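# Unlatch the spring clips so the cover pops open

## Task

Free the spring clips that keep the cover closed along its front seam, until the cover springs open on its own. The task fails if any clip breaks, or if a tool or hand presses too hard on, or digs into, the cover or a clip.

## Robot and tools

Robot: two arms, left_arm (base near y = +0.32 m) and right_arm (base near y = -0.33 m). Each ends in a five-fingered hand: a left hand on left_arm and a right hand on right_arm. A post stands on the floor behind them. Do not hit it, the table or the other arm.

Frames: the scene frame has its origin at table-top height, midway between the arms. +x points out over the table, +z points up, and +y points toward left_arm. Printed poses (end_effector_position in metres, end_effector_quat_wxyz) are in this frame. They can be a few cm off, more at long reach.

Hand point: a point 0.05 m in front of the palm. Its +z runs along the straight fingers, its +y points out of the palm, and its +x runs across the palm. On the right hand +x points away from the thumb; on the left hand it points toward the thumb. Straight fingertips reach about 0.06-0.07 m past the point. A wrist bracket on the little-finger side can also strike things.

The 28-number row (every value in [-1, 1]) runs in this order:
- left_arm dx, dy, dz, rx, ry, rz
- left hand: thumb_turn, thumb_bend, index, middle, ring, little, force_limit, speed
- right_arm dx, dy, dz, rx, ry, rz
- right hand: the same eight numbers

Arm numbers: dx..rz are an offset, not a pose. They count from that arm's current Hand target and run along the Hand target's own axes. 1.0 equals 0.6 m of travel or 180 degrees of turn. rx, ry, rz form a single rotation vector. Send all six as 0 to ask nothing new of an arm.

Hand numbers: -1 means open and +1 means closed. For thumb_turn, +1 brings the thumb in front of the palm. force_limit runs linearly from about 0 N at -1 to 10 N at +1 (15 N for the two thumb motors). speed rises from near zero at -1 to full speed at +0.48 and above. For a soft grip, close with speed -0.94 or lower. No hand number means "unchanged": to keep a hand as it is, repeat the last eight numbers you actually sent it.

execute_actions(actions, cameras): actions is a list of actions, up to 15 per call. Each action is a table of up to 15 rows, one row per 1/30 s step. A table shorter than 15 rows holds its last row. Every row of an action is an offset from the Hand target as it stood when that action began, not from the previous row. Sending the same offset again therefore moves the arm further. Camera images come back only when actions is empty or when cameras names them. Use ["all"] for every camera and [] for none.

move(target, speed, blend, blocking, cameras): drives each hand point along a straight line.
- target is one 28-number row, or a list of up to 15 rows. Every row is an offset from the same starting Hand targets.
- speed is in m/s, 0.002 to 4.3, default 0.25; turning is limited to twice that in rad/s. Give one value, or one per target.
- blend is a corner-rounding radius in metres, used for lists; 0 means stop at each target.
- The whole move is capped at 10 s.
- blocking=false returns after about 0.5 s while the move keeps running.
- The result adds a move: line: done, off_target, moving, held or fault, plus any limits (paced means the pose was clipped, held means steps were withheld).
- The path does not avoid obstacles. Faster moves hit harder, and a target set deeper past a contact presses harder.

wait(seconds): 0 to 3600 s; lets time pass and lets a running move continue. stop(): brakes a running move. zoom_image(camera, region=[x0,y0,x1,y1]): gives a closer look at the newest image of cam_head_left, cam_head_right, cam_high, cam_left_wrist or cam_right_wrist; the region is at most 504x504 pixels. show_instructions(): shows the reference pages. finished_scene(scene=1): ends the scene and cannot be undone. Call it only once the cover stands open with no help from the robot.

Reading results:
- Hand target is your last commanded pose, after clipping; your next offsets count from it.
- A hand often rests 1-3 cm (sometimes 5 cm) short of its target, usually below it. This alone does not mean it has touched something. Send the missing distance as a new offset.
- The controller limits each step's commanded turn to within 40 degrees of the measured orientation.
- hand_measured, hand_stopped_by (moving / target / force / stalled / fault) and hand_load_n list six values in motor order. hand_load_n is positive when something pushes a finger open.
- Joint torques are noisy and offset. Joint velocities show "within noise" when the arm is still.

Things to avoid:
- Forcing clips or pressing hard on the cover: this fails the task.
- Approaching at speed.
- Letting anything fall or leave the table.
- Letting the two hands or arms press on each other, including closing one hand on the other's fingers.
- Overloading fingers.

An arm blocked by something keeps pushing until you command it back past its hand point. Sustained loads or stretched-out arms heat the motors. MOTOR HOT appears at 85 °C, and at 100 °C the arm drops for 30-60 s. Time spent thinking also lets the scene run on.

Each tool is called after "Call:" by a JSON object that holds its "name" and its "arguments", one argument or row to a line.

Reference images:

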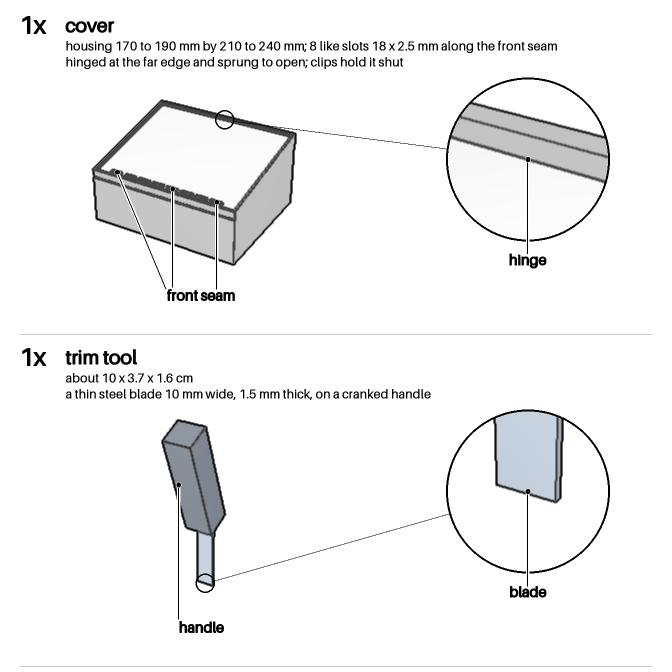

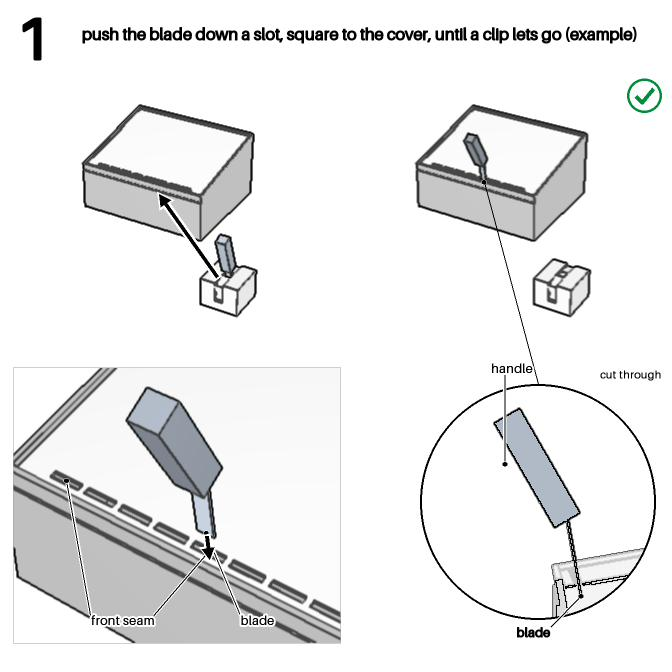

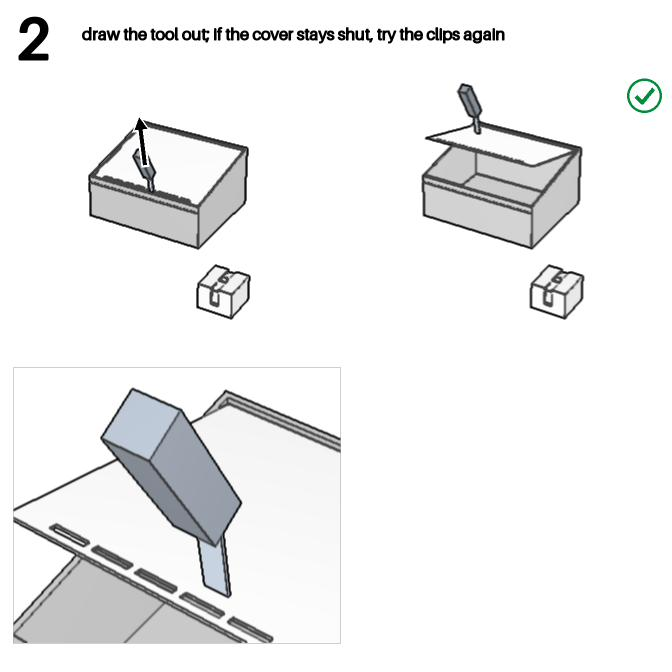

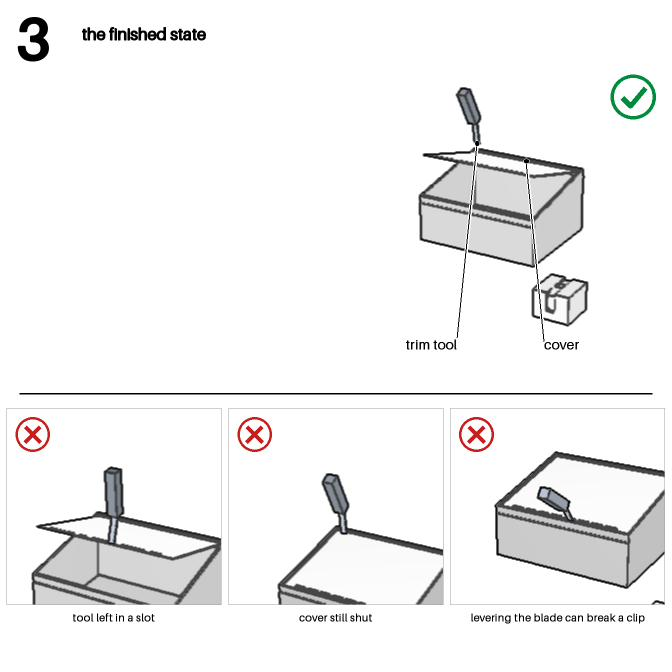

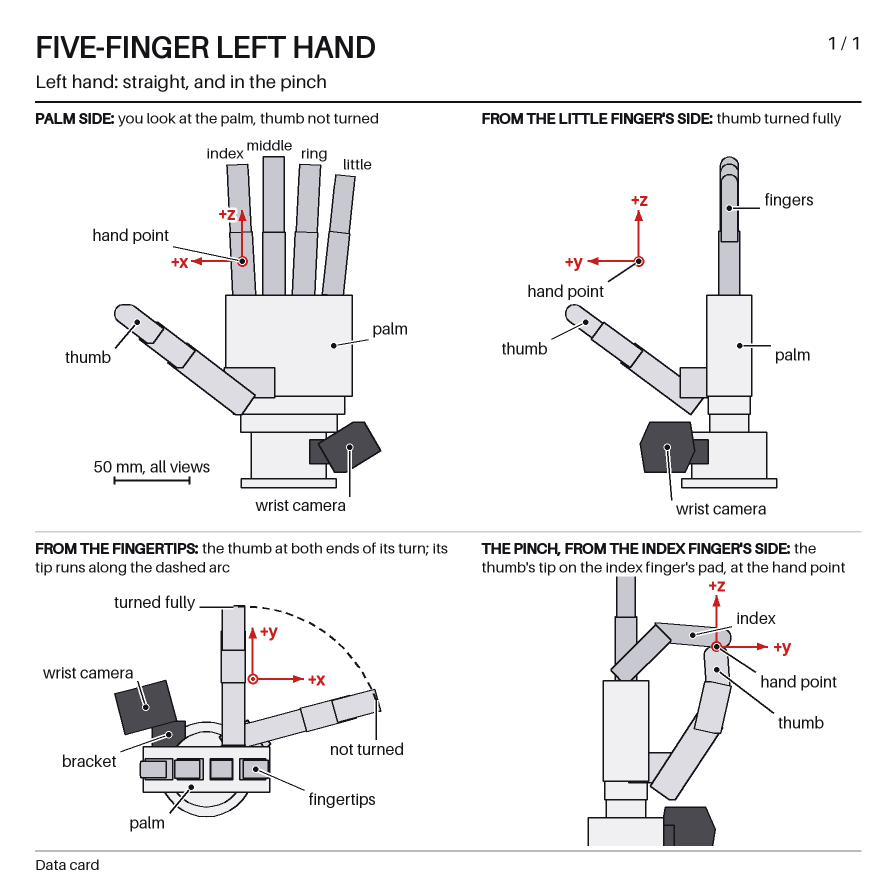

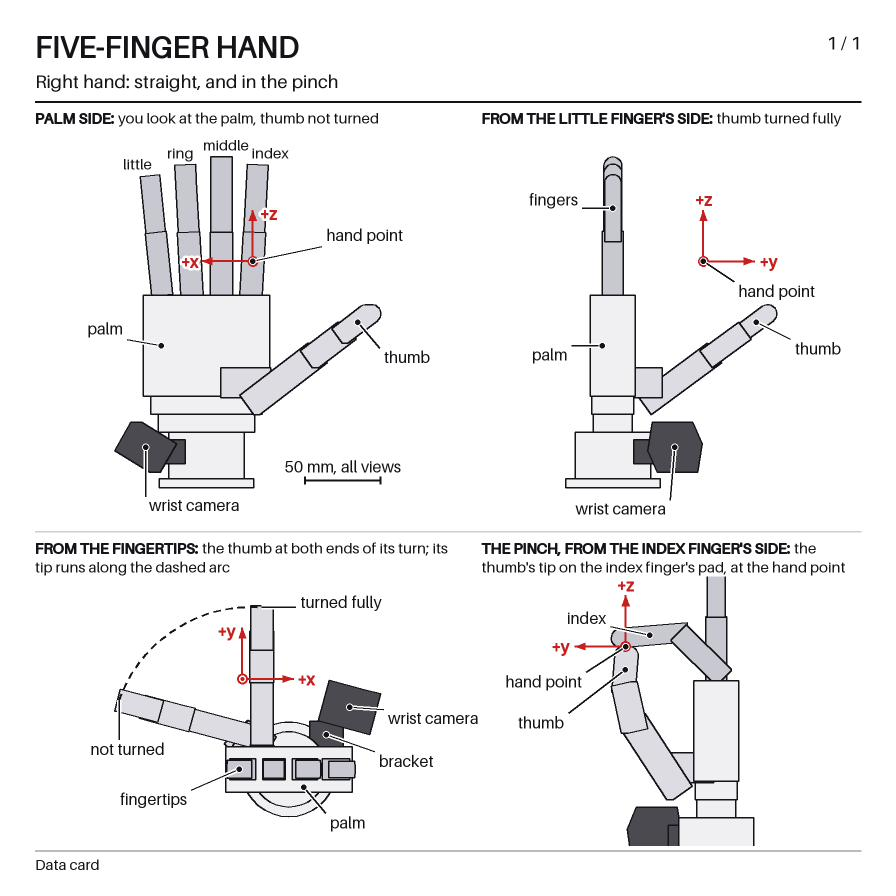

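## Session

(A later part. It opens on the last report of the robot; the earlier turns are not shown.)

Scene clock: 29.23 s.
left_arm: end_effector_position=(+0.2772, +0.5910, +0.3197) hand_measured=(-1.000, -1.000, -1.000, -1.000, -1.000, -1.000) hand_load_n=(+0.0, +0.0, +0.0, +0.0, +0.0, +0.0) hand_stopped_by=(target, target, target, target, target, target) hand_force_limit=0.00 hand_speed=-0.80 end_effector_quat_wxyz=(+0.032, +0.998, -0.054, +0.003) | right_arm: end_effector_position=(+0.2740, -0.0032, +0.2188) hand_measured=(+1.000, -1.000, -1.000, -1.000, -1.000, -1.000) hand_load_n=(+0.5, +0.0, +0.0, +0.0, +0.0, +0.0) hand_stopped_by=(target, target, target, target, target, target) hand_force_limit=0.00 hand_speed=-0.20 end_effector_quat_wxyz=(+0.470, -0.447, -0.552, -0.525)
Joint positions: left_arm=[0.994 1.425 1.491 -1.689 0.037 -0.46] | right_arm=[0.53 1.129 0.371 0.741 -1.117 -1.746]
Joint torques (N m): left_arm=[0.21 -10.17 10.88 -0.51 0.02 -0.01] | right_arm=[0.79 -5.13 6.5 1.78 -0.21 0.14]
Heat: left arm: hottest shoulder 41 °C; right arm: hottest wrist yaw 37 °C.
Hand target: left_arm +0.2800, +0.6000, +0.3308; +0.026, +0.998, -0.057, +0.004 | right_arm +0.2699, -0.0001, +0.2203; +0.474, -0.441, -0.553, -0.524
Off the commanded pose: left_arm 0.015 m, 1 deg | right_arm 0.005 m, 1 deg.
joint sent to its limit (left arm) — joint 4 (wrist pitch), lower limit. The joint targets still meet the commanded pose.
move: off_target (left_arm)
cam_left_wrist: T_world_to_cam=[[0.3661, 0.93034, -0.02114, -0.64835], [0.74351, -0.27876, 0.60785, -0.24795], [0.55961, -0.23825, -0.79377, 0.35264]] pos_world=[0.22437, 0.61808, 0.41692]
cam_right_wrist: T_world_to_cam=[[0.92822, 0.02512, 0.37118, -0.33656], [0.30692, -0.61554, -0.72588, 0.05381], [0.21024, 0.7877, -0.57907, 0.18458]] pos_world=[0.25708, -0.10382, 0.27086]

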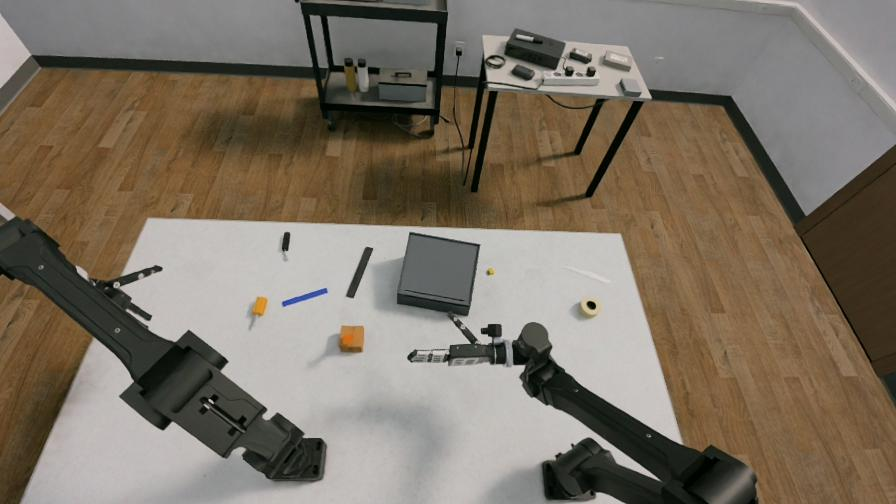

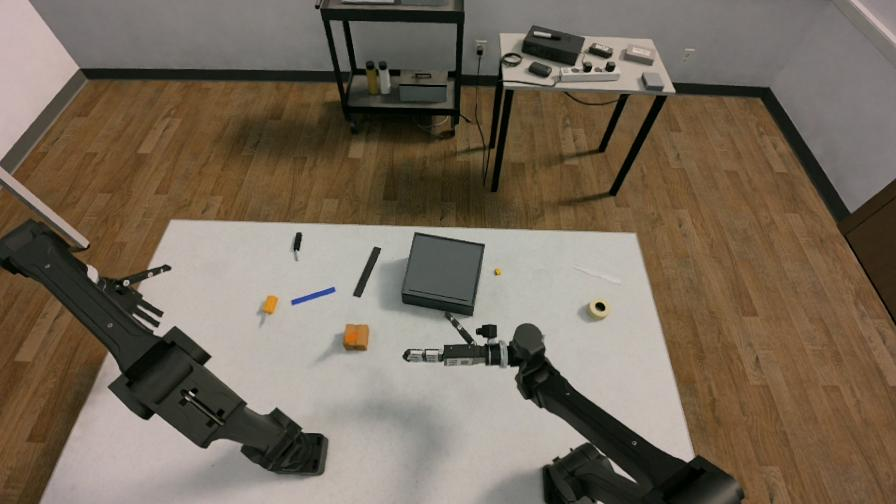

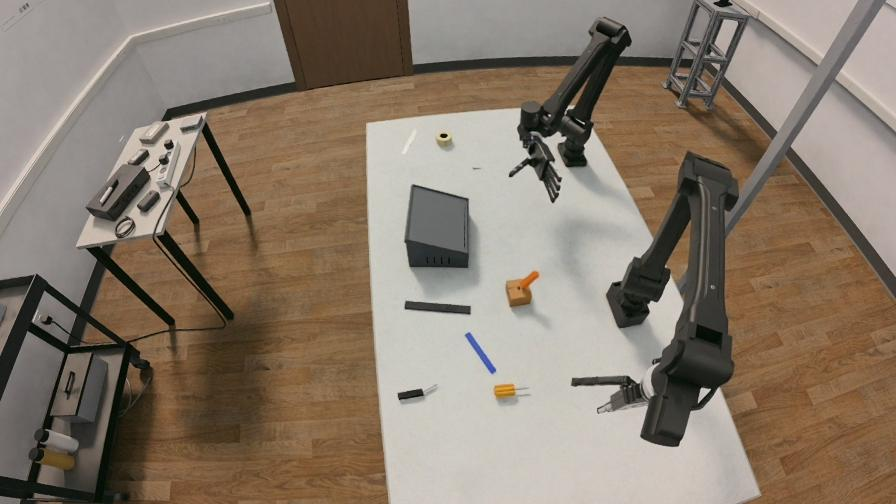

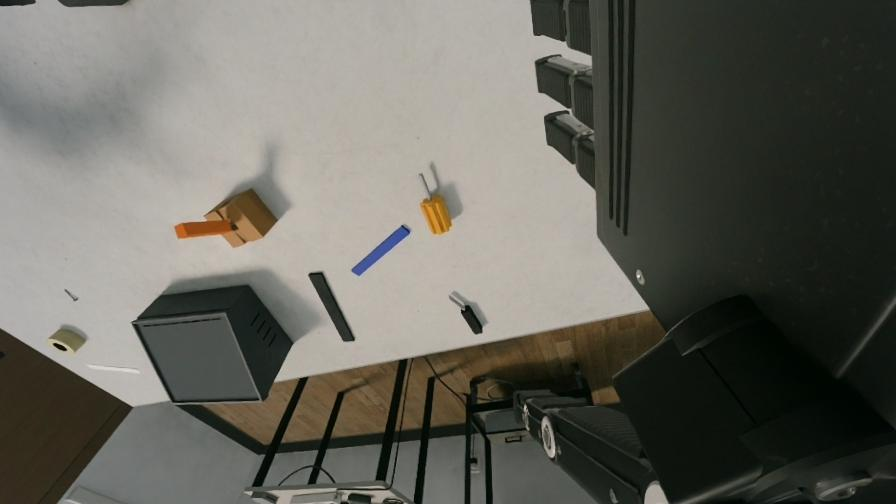

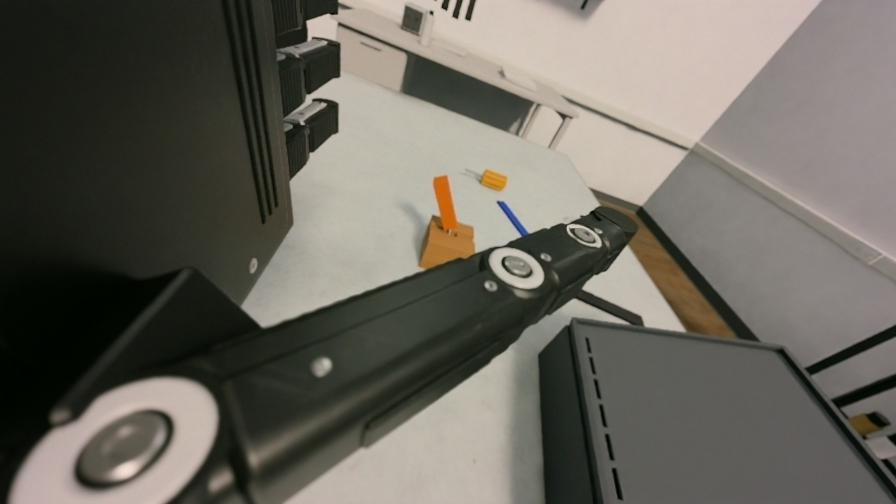

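Call:
{"name": "move", "arguments": {
  "target": [0,0,0,0,0,0,-1,-1,-1,-1,-1,-1,0,-0.8,-0.232,0.0648,0.1835,0,0,0,1,-1,-1,-1,-1,-1,0,-0.2],
  "speed": 0.2,
  "cameras": ["all"]
}}

Call:
{"name": "zoom_image", "arguments": {
  "camera": "cam_right_wrist",
  "region": [250, 0, 670, 300]
}}

Scene clock: 42.73 s.
left_arm: end_effector_position=(+0.2772, +0.5910, +0.3197) hand_measured=(-1.000, -1.000, -1.000, -1.000, -1.000, -1.000) hand_load_n=(+0.0, +0.0, +0.0, +0.0, +0.0, +0.0) hand_stopped_by=(target, target, target, target, target, target) hand_force_limit=0.00 hand_speed=-0.80 end_effector_quat_wxyz=(+0.032, +0.998, -0.054, +0.003) | right_arm: end_effector_position=(+0.3221, +0.1047, +0.0790) hand_measured=(+1.000, -1.000, -1.000, -1.000, -1.000, -1.000) hand_load_n=(+0.0, +0.0, +0.0, +0.0, +0.0, +0.0) hand_stopped_by=(target, target, target, target, target, target) hand_force_limit=0.00 hand_speed=-0.20 end_effector_quat_wxyz=(+0.471, -0.454, -0.553, -0.516)
Joint positions: left_arm=[0.994 1.425 1.491 -1.689 0.037 -0.46] | right_arm=[0.72 1.867 0.57 1.258 -0.929 -1.745]
Joint torques (N m): left_arm=[0.21 -10.23 10.89 -0.51 0.02 -0.01] | right_arm=[0.79 -11.93 4.59 2.03 -0.11 0.13]
Motor temperatures (°C): left_arm=[32 41 40 30 27 26] | right_arm=[33 31 32 35 37 35]
Heat: left arm: hottest shoulder 41 °C; right arm: hottest wrist yaw 37 °C.
Hand target: left_arm +0.2800, +0.6000, +0.3308; +0.026, +0.998, -0.057, +0.004 | right_arm +0.3237, +0.1134, +0.0890; +0.474, -0.442, -0.553, -0.524
Off the commanded pose: left_arm 0.015 m, 1 deg | right_arm 0.013 m, 2 deg.
joint sent to its limit (left arm) — joint 4 (wrist pitch), lower limit. The joint targets still meet the commanded pose.
move: off_target (right_arm)
cam_left_wrist: T_world_to_cam=[[0.3661, 0.93034, -0.02114, -0.64835], [0.74351, -0.27876, 0.60785, -0.24795], [0.55961, -0.23825, -0.79377, 0.35264]] pos_world=[0.22437, 0.61808, 0.41692]
cam_right_wrist: T_world_to_cam=[[0.93413, 0.03403, 0.35531, -0.33361], [0.29695, -0.62644, -0.72069, 0.0079], [0.19805, 0.77873, -0.59528, 0.01464]] pos_world=[0.30639, 0.0049, 0.13294]

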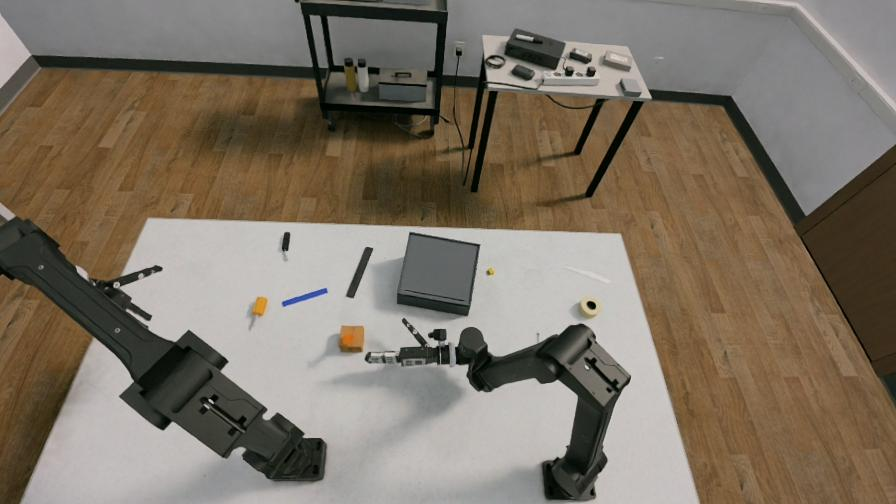

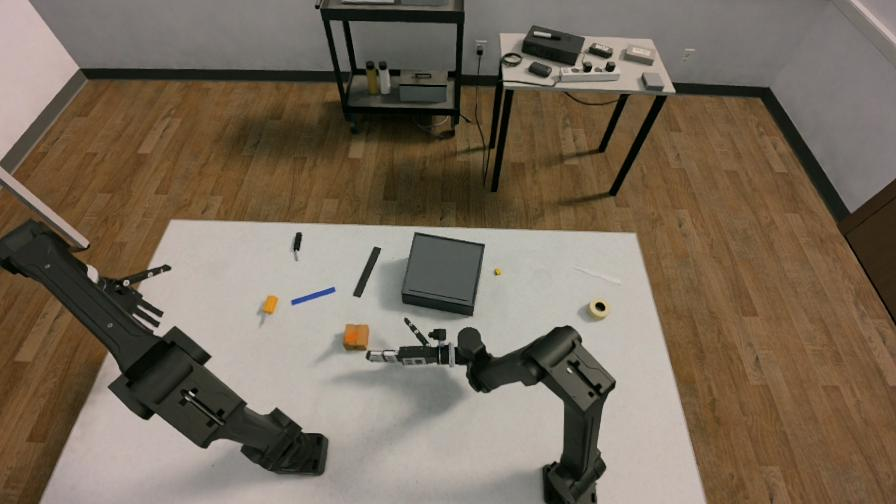

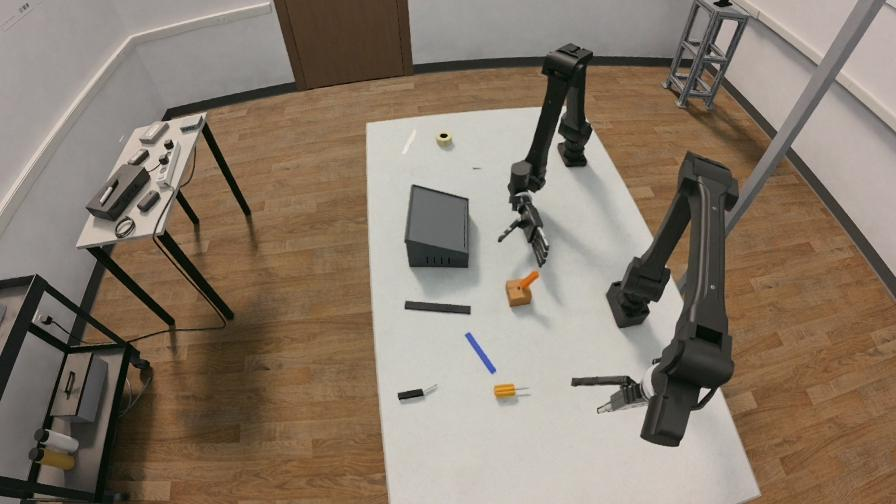

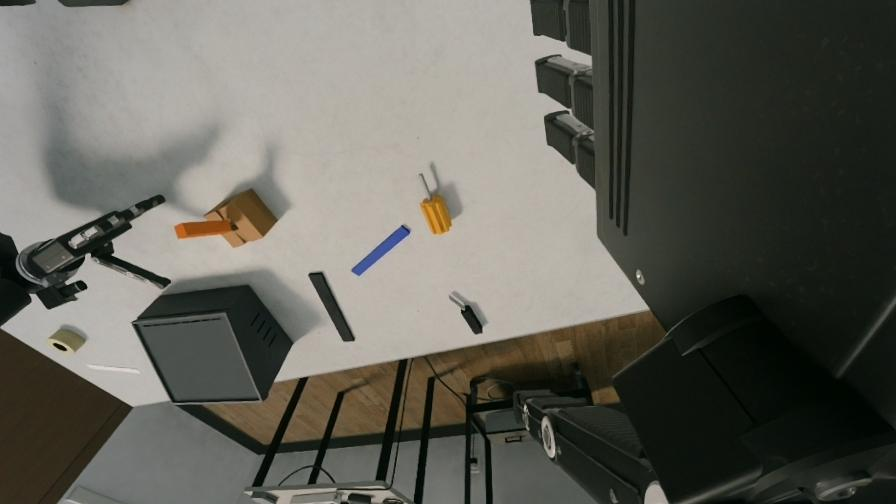

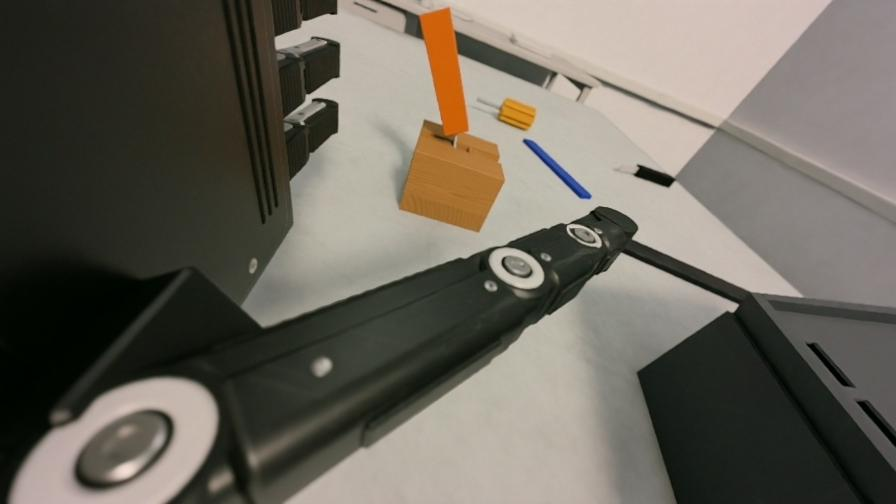

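Scaled by 1.200 from the camera's image (finer frame: 1280x720).

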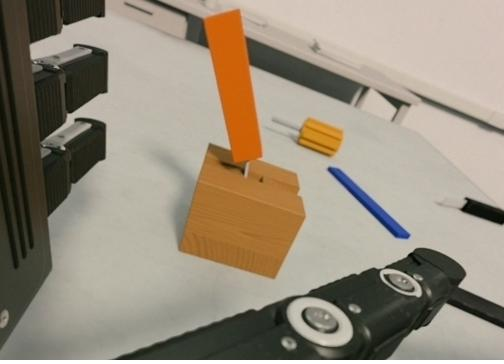

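Call:
{"name": "move", "arguments": {
  "target": [0,0,0,0,0,0,-1,-1,-1,-1,-1,-1,0,-0.8,-0.0006,0.0045,0.0749,-0.0204,0.0052,0.0233,1,-1,-1,-1,-1,-1,0,-0.2],
  "speed": 0.15,
  "cameras": ["cam_right_wrist","cam_high"]
}}

Call:
{"name": "zoom_image", "arguments": {
  "camera": "cam_high",
  "region": [480, 220, 560, 320]
}}

Scene clock: 46.83 s.
left_arm: end_effector_position=(+0.2772, +0.5910, +0.3197) hand_measured=(-1.000, -1.000, -1.000, -1.000, -1.000, -1.000) hand_load_n=(+0.0, +0.0, +0.0, +0.0, +0.0, +0.0) hand_stopped_by=(target, target, target, target, target, target) hand_force_limit=0.00 hand_speed=-0.80 end_effector_quat_wxyz=(+0.032, +0.998, -0.054, +0.003) | right_arm: end_effector_position=(+0.3209, +0.1527, +0.0877) hand_measured=(+1.000, -1.000, -1.000, -1.000, -1.000, -1.000) hand_load_n=(+0.5, +0.0, +0.0, +0.0, +0.0, +0.0) hand_stopped_by=(target, target, target, target, target, target) hand_force_limit=0.00 hand_speed=-0.20 end_effector_quat_wxyz=(+0.480, -0.476, -0.518, -0.524)
Joint positions: left_arm=[0.994 1.425 1.491 -1.689 0.037 -0.46] | right_arm=[0.834 1.889 0.644 1.259 -0.761 -1.648]
Joint torques (N m): left_arm=[0.21 -10.23 10.89 -0.51 0.02 -0.01] | right_arm=[0.32 -11.52 4.94 1.91 -0.05 0.13]
Heat: left arm: hottest shoulder 41 °C; right arm: hottest wrist yaw 37 °C.
Hand target: left_arm +0.2800, +0.6000, +0.3308; +0.026, +0.998, -0.057, +0.004 | right_arm +0.3237, +0.1585, +0.0892; +0.483, -0.472, -0.515, -0.527
Off the commanded pose: left_arm 0.015 m, 1 deg | right_arm 0.006 m, 1 deg.
joint sent to its limit (left arm) — joint 4 (wrist pitch), lower limit. The joint targets still meet the commanded pose.
move: done
cam_right_wrist: T_world_to_cam=[[0.95292, -0.02861, 0.30186, -0.32895], [0.22069, -0.61725, -0.75518, 0.0707], [0.20793, 0.78624, -0.58188, -0.02277]] pos_world=[0.3026, 0.05213, 0.13944]
Images, in order (width x height): cam_high 896x504, cam_right_wrist 896x504.

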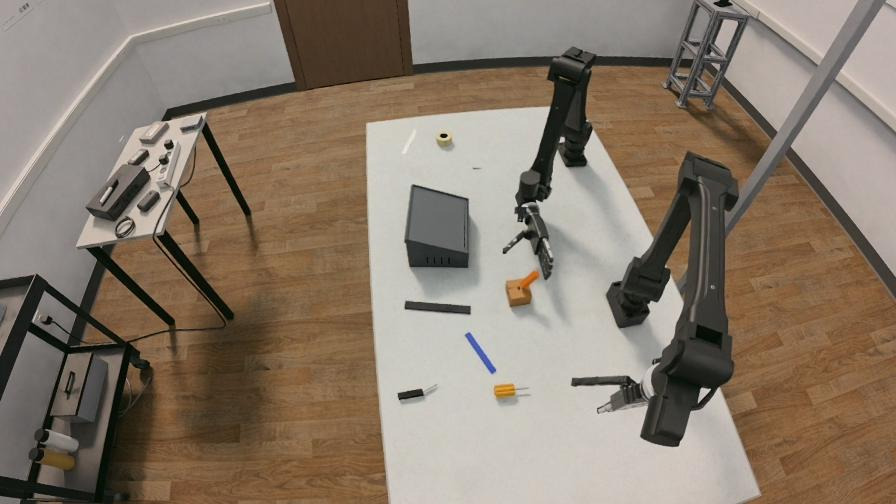

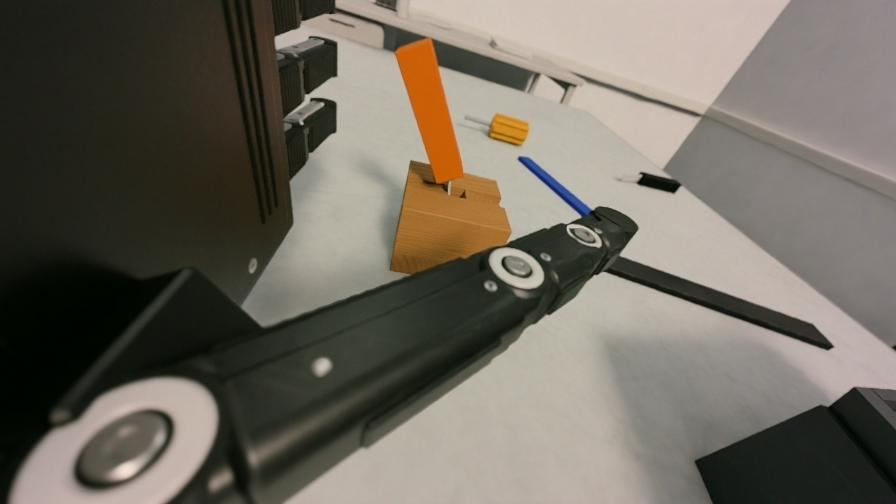

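Scaled by 5.040 from the camera's image (finer frame: 1280x720).

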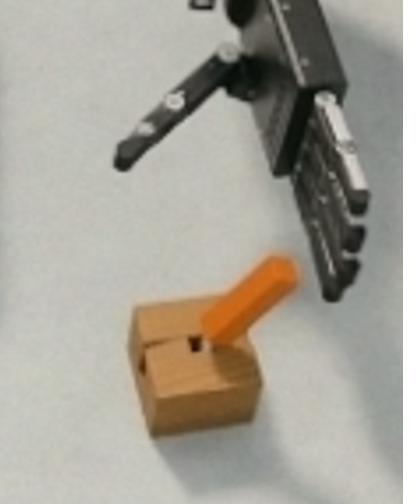

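Call:
{"name": "zoom_image", "arguments": {
  "camera": "cam_right_wrist",
  "region": [360, 20, 540, 220]
}}

Scaled by 2.520 from the camera's image (finer frame: 1280x720).

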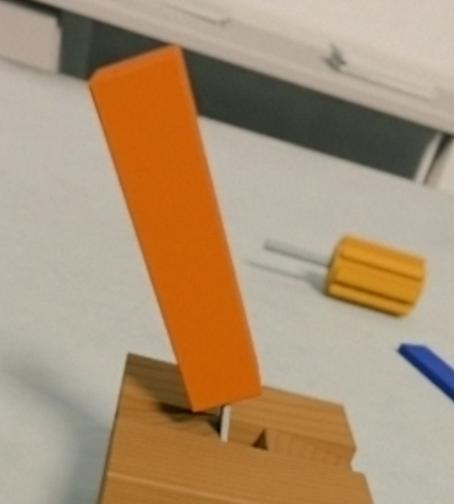

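Call:
{"name": "move", "arguments": {
  "target": [0,0,0,0,0,0,-1,-1,-1,-1,-1,-1,0,-0.8,-0.0077,-0.0017,0.095,0,0,0,1,-1,-1,-1,-1,-1,0,-0.2],
  "speed": 0.1,
  "cameras": ["cam_right_wrist","cam_high","cam_head_left"]
}}

Call:
{"name": "zoom_image", "arguments": {
  "camera": "cam_high",
  "region": [490, 230, 560, 310]
}}

Call:
{"name": "zoom_image", "arguments": {
  "camera": "cam_right_wrist",
  "region": [260, 0, 620, 300]
}}

Scene clock: 53.73 s.
left_arm: end_effector_position=(+0.2772, +0.5910, +0.3197) hand_measured=(-1.000, -1.000, -1.000, -1.000, -1.000, -1.000) hand_load_n=(+0.0, +0.0, +0.0, +0.0, +0.0, +0.0) hand_stopped_by=(target, target, target, target, target, target) hand_force_limit=0.00 hand_speed=-0.80 end_effector_quat_wxyz=(+0.032, +0.998, -0.054, +0.003) | right_arm: end_effector_position=(+0.3230, +0.2065, +0.0896) hand_measured=(+1.000, -1.000, -1.000, -1.000, -1.000, -1.000) hand_load_n=(+0.0, +0.0, +0.0, +0.0, +0.0, -0.5) hand_stopped_by=(target, target, target, target, target, target) hand_force_limit=0.00 hand_speed=-0.20 end_effector_quat_wxyz=(+0.479, -0.470, -0.515, -0.532)
Joint positions: left_arm=[0.994 1.425 1.491 -1.689 0.037 -0.46] | right_arm=[0.917 1.948 0.763 1.219 -0.673 -1.648]
Joint torques (N m): left_arm=[0.15 -10.17 10.89 -0.51 0.02 -0.01] | right_arm=[0.38 -12.92 5.61 0.91 -0.03 0.11]
Heat: left arm: hottest elbow 42 °C; right arm: hottest wrist yaw 37 °C.
Hand target: left_arm +0.2800, +0.6000, +0.3308; +0.026, +0.998, -0.057, +0.004 | right_arm +0.3229, +0.2155, +0.0858; +0.483, -0.472, -0.515, -0.527
Off the commanded pose: left_arm 0.015 m, 1 deg | right_arm 0.010 m, 1 deg.
joint sent to its limit (left arm) — joint 4 (wrist pitch), lower limit. The joint targets still meet the commanded pose.
move: done
cam_right_wrist: T_world_to_cam=[[0.94935, -0.03863, 0.31182, -0.32764], [0.22584, -0.60609, -0.76266, 0.10156], [0.21845, 0.79446, -0.56667, -0.07088]] pos_world=[0.30359, 0.10521, 0.13945]
Images, in order (width x height): cam_head_left 896x504, cam_high 896x504, cam_right_wrist 896x504.

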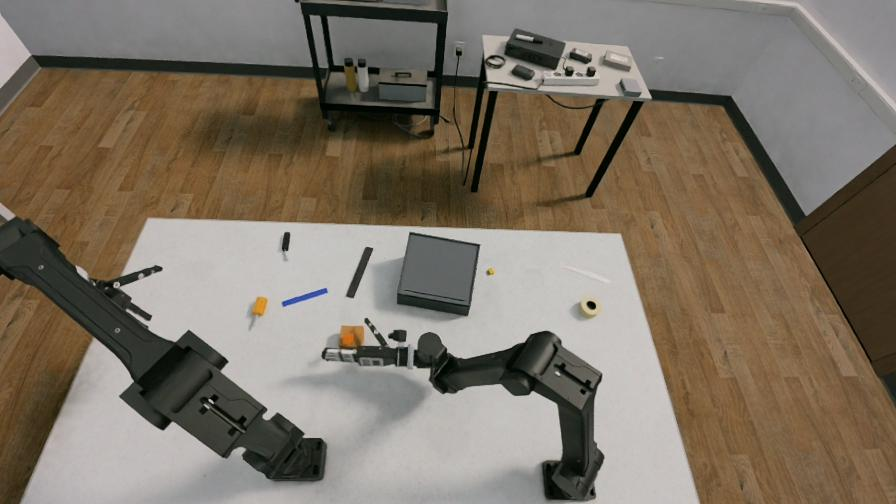

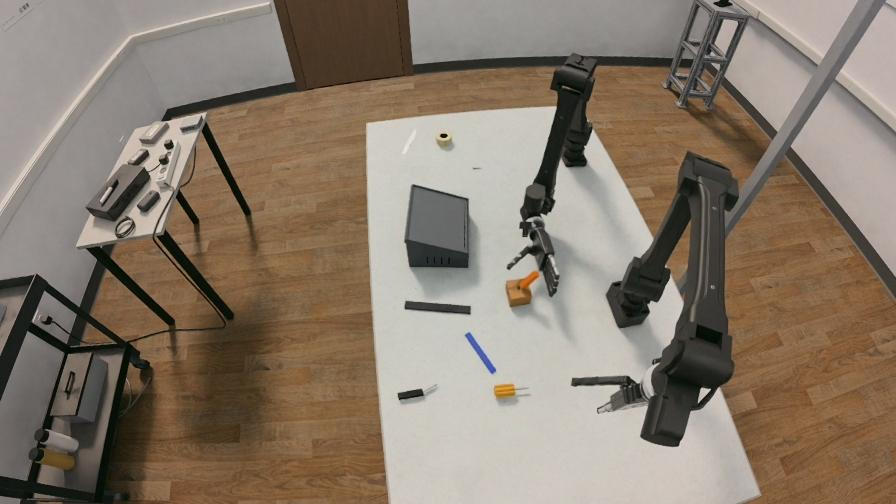

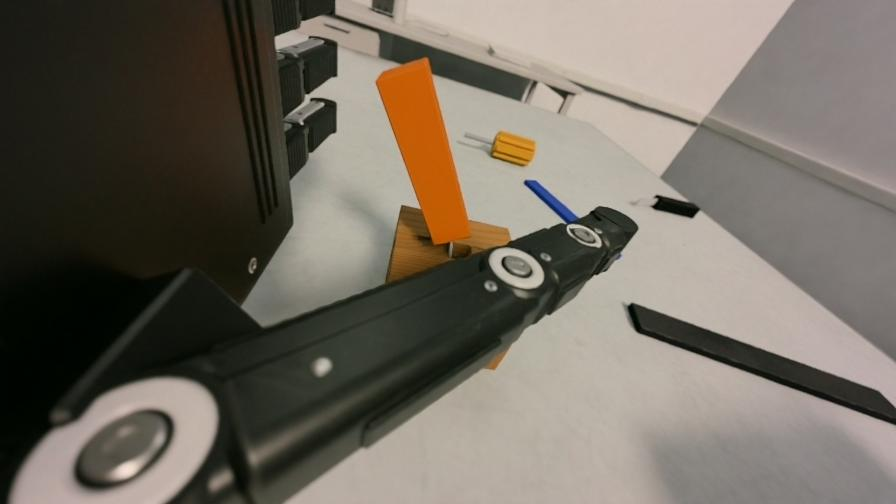

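Scaled by 6.300 from the camera's image (finer frame: 1280x720).

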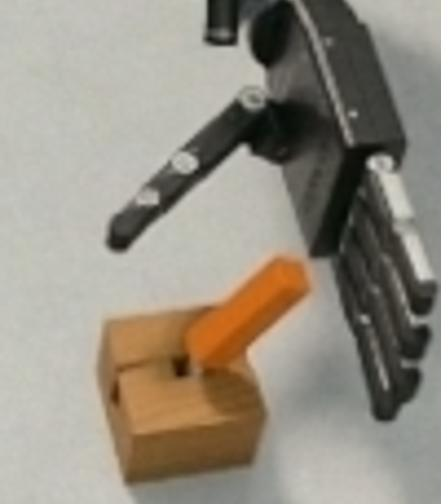

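Scaled by 1.400 from the camera's image (finer frame: 1280x720).

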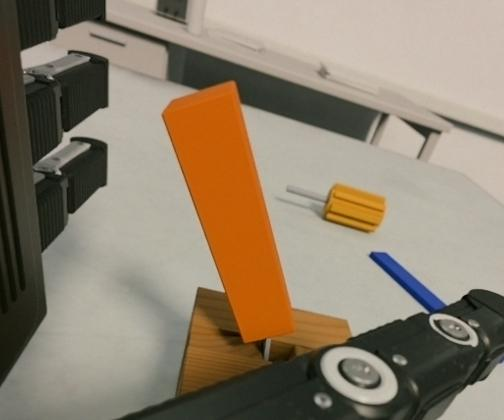

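Call:
{"name": "move", "arguments": {
  "target": [0,0,0,0,0,0,-1,-1,-1,-1,-1,-1,0,-0.8,-0.0097,-0.0042,0.01,0,0,0,1,-1,-1,-1,-1,-1,0,-0.2],
  "speed": 0.1,
  "cameras": ["cam_right_wrist"]
}}

Scene clock: 56.37 s.
left_arm: end_effector_position=(+0.2772, +0.5910, +0.3197) hand_measured=(-1.000, -1.000, -1.000, -1.000, -1.000, -1.000) hand_load_n=(+0.0, +0.0, +0.0, +0.0, -0.5, +0.0) hand_stopped_by=(target, target, target, target, target, target) hand_force_limit=0.00 hand_speed=-0.80 end_effector_quat_wxyz=(+0.032, +0.998, -0.054, +0.003) | right_arm: end_effector_position=(+0.3226, +0.2105, +0.0791) hand_measured=(+1.000, -1.000, -1.000, -1.000, -1.000, -1.000) hand_load_n=(+0.0, +0.0, +0.0, +0.0, +0.0, +0.0) hand_stopped_by=(target, target, target, target, target, target) hand_force_limit=0.00 hand_speed=-0.20 end_effector_quat_wxyz=(+0.478, -0.476, -0.515, -0.529)
Joint positions: left_arm=[0.994 1.425 1.491 -1.689 0.037 -0.46] | right_arm=[0.925 1.972 0.773 1.219 -0.66 -1.648]
Joint torques (N m): left_arm=[0.15 -10.17 10.89 -0.54 0.02 -0.01] | right_arm=[0.67 -13.27 5.7 1.31 -0.05 0.12]
Heat: left arm: hottest elbow 42 °C; right arm: hottest wrist yaw 37 °C.
Hand target: left_arm +0.2800, +0.6000, +0.3308; +0.026, +0.998, -0.057, +0.004 | right_arm +0.3210, +0.2217, +0.0800; +0.483, -0.472, -0.515, -0.527
Off the commanded pose: left_arm 0.015 m, 1 deg | right_arm 0.011 m, 1 deg.
joint sent to its limit (left arm) — joint 4 (wrist pitch), lower limit. The joint targets still meet the commanded pose.
move: off_target (right_arm)
cam_right_wrist: T_world_to_cam=[[0.95193, -0.03938, 0.30378, -0.32397], [0.21651, -0.61502, -0.75821, 0.10062], [0.21668, 0.78753, -0.57693, -0.07707]] pos_world=[0.30331, 0.10982, 0.13024]

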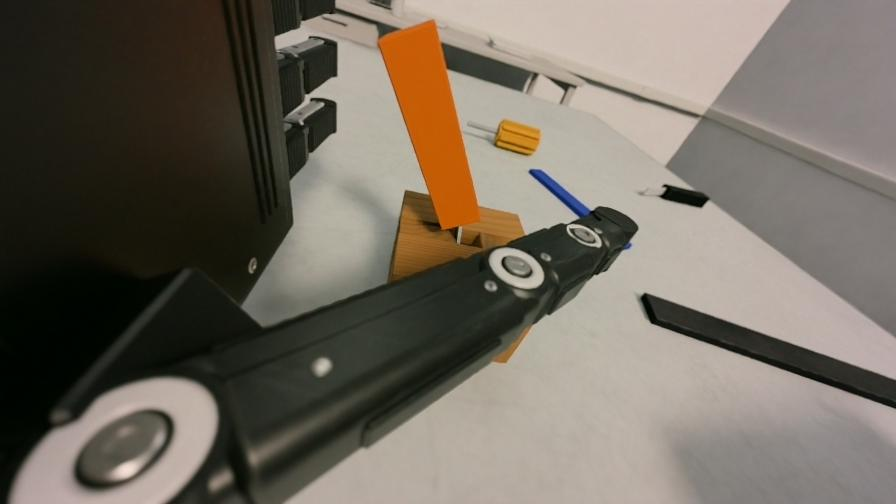

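Call:
{"name": "move", "arguments": {
  "target": [0,0,0,0,0,0,-1,-1,-1,-1,-1,-1,0,-0.8,0,0,0,0,0,0,1,-0.05,-1,-1,-1,-1,-0.4,-0.6],
  "cameras": ["cam_right_wrist","cam_high"]
}}

Call:
{"name": "zoom_image", "arguments": {
  "camera": "cam_right_wrist",
  "region": [260, 0, 620, 300]
}}

Call:
{"name": "zoom_image", "arguments": {
  "camera": "cam_high",
  "region": [490, 230, 560, 310]
}}

Scene clock: 59.47 s.
left_arm: end_effector_position=(+0.2772, +0.5910, +0.3197) hand_measured=(-1.000, -1.000, -1.000, -1.000, -1.000, -1.000) hand_load_n=(+0.0, +0.0, +0.0, +0.0, +0.0, +0.0) hand_stopped_by=(target, target, target, target, target, target) hand_force_limit=0.00 hand_speed=-0.80 end_effector_quat_wxyz=(+0.032, +0.998, -0.054, +0.003) | right_arm: end_effector_position=(+0.3226, +0.2105, +0.0791) hand_measured=(+1.000, -0.050, -1.000, -1.000, -1.000, -1.000) hand_load_n=(+0.0, +0.0, +0.0, +0.0, +0.0, +0.0) hand_stopped_by=(target, target, target, target, target, target) hand_force_limit=-0.40 hand_speed=-0.60 end_effector_quat_wxyz=(+0.478, -0.476, -0.515, -0.529)
Joint positions: left_arm=[0.994 1.425 1.491 -1.689 0.037 -0.46] | right_arm=[0.925 1.972 0.773 1.219 -0.66 -1.648]
Joint torques (N m): left_arm=[0.21 -10.17 10.89 -0.53 0.02 -0.01] | right_arm=[0.97 -13.27 5.78 1.28 -0.06 0.11]
Heat: left arm: hottest elbow 42 °C; right arm: hottest wrist yaw 37 °C.
Hand target: left_arm +0.2800, +0.6000, +0.3308; +0.026, +0.998, -0.057, +0.004 | right_arm +0.3210, +0.2217, +0.0800; +0.483, -0.472, -0.515, -0.527
Off the commanded pose: left_arm 0.015 m, 1 deg | right_arm 0.011 m, 1 deg.
joint sent to its limit (left arm) — joint 4 (wrist pitch), lower limit. The joint targets still meet the commanded pose.
move: done
cam_right_wrist: T_world_to_cam=[[0.95193, -0.03938, 0.30378, -0.32397], [0.21651, -0.61502, -0.75821, 0.10062], [0.21668, 0.78753, -0.57693, -0.07707]] pos_world=[0.30331, 0.10982, 0.13024]
Images, in order (width x height): cam_high 896x504, cam_right_wrist 896x504.

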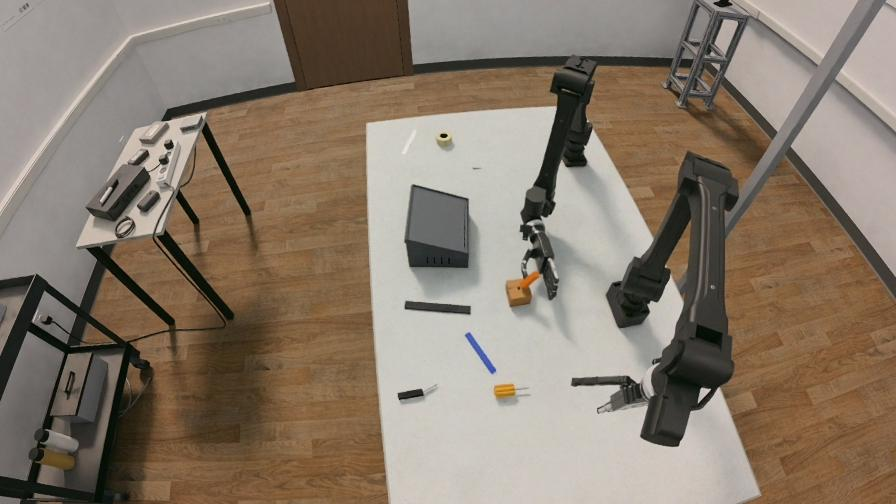

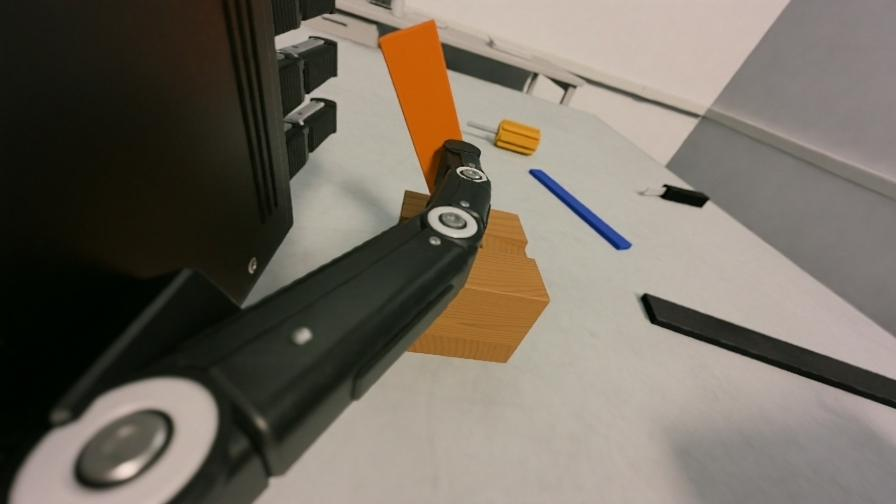

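Scaled by 1.400 from the camera's image (finer frame: 1280x720).

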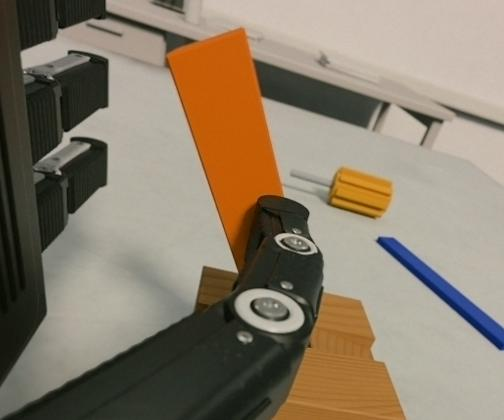

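Scaled by 6.300 from the camera's image (finer frame: 1280x720).

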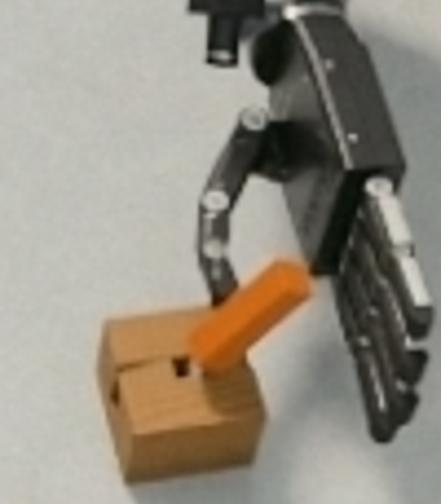

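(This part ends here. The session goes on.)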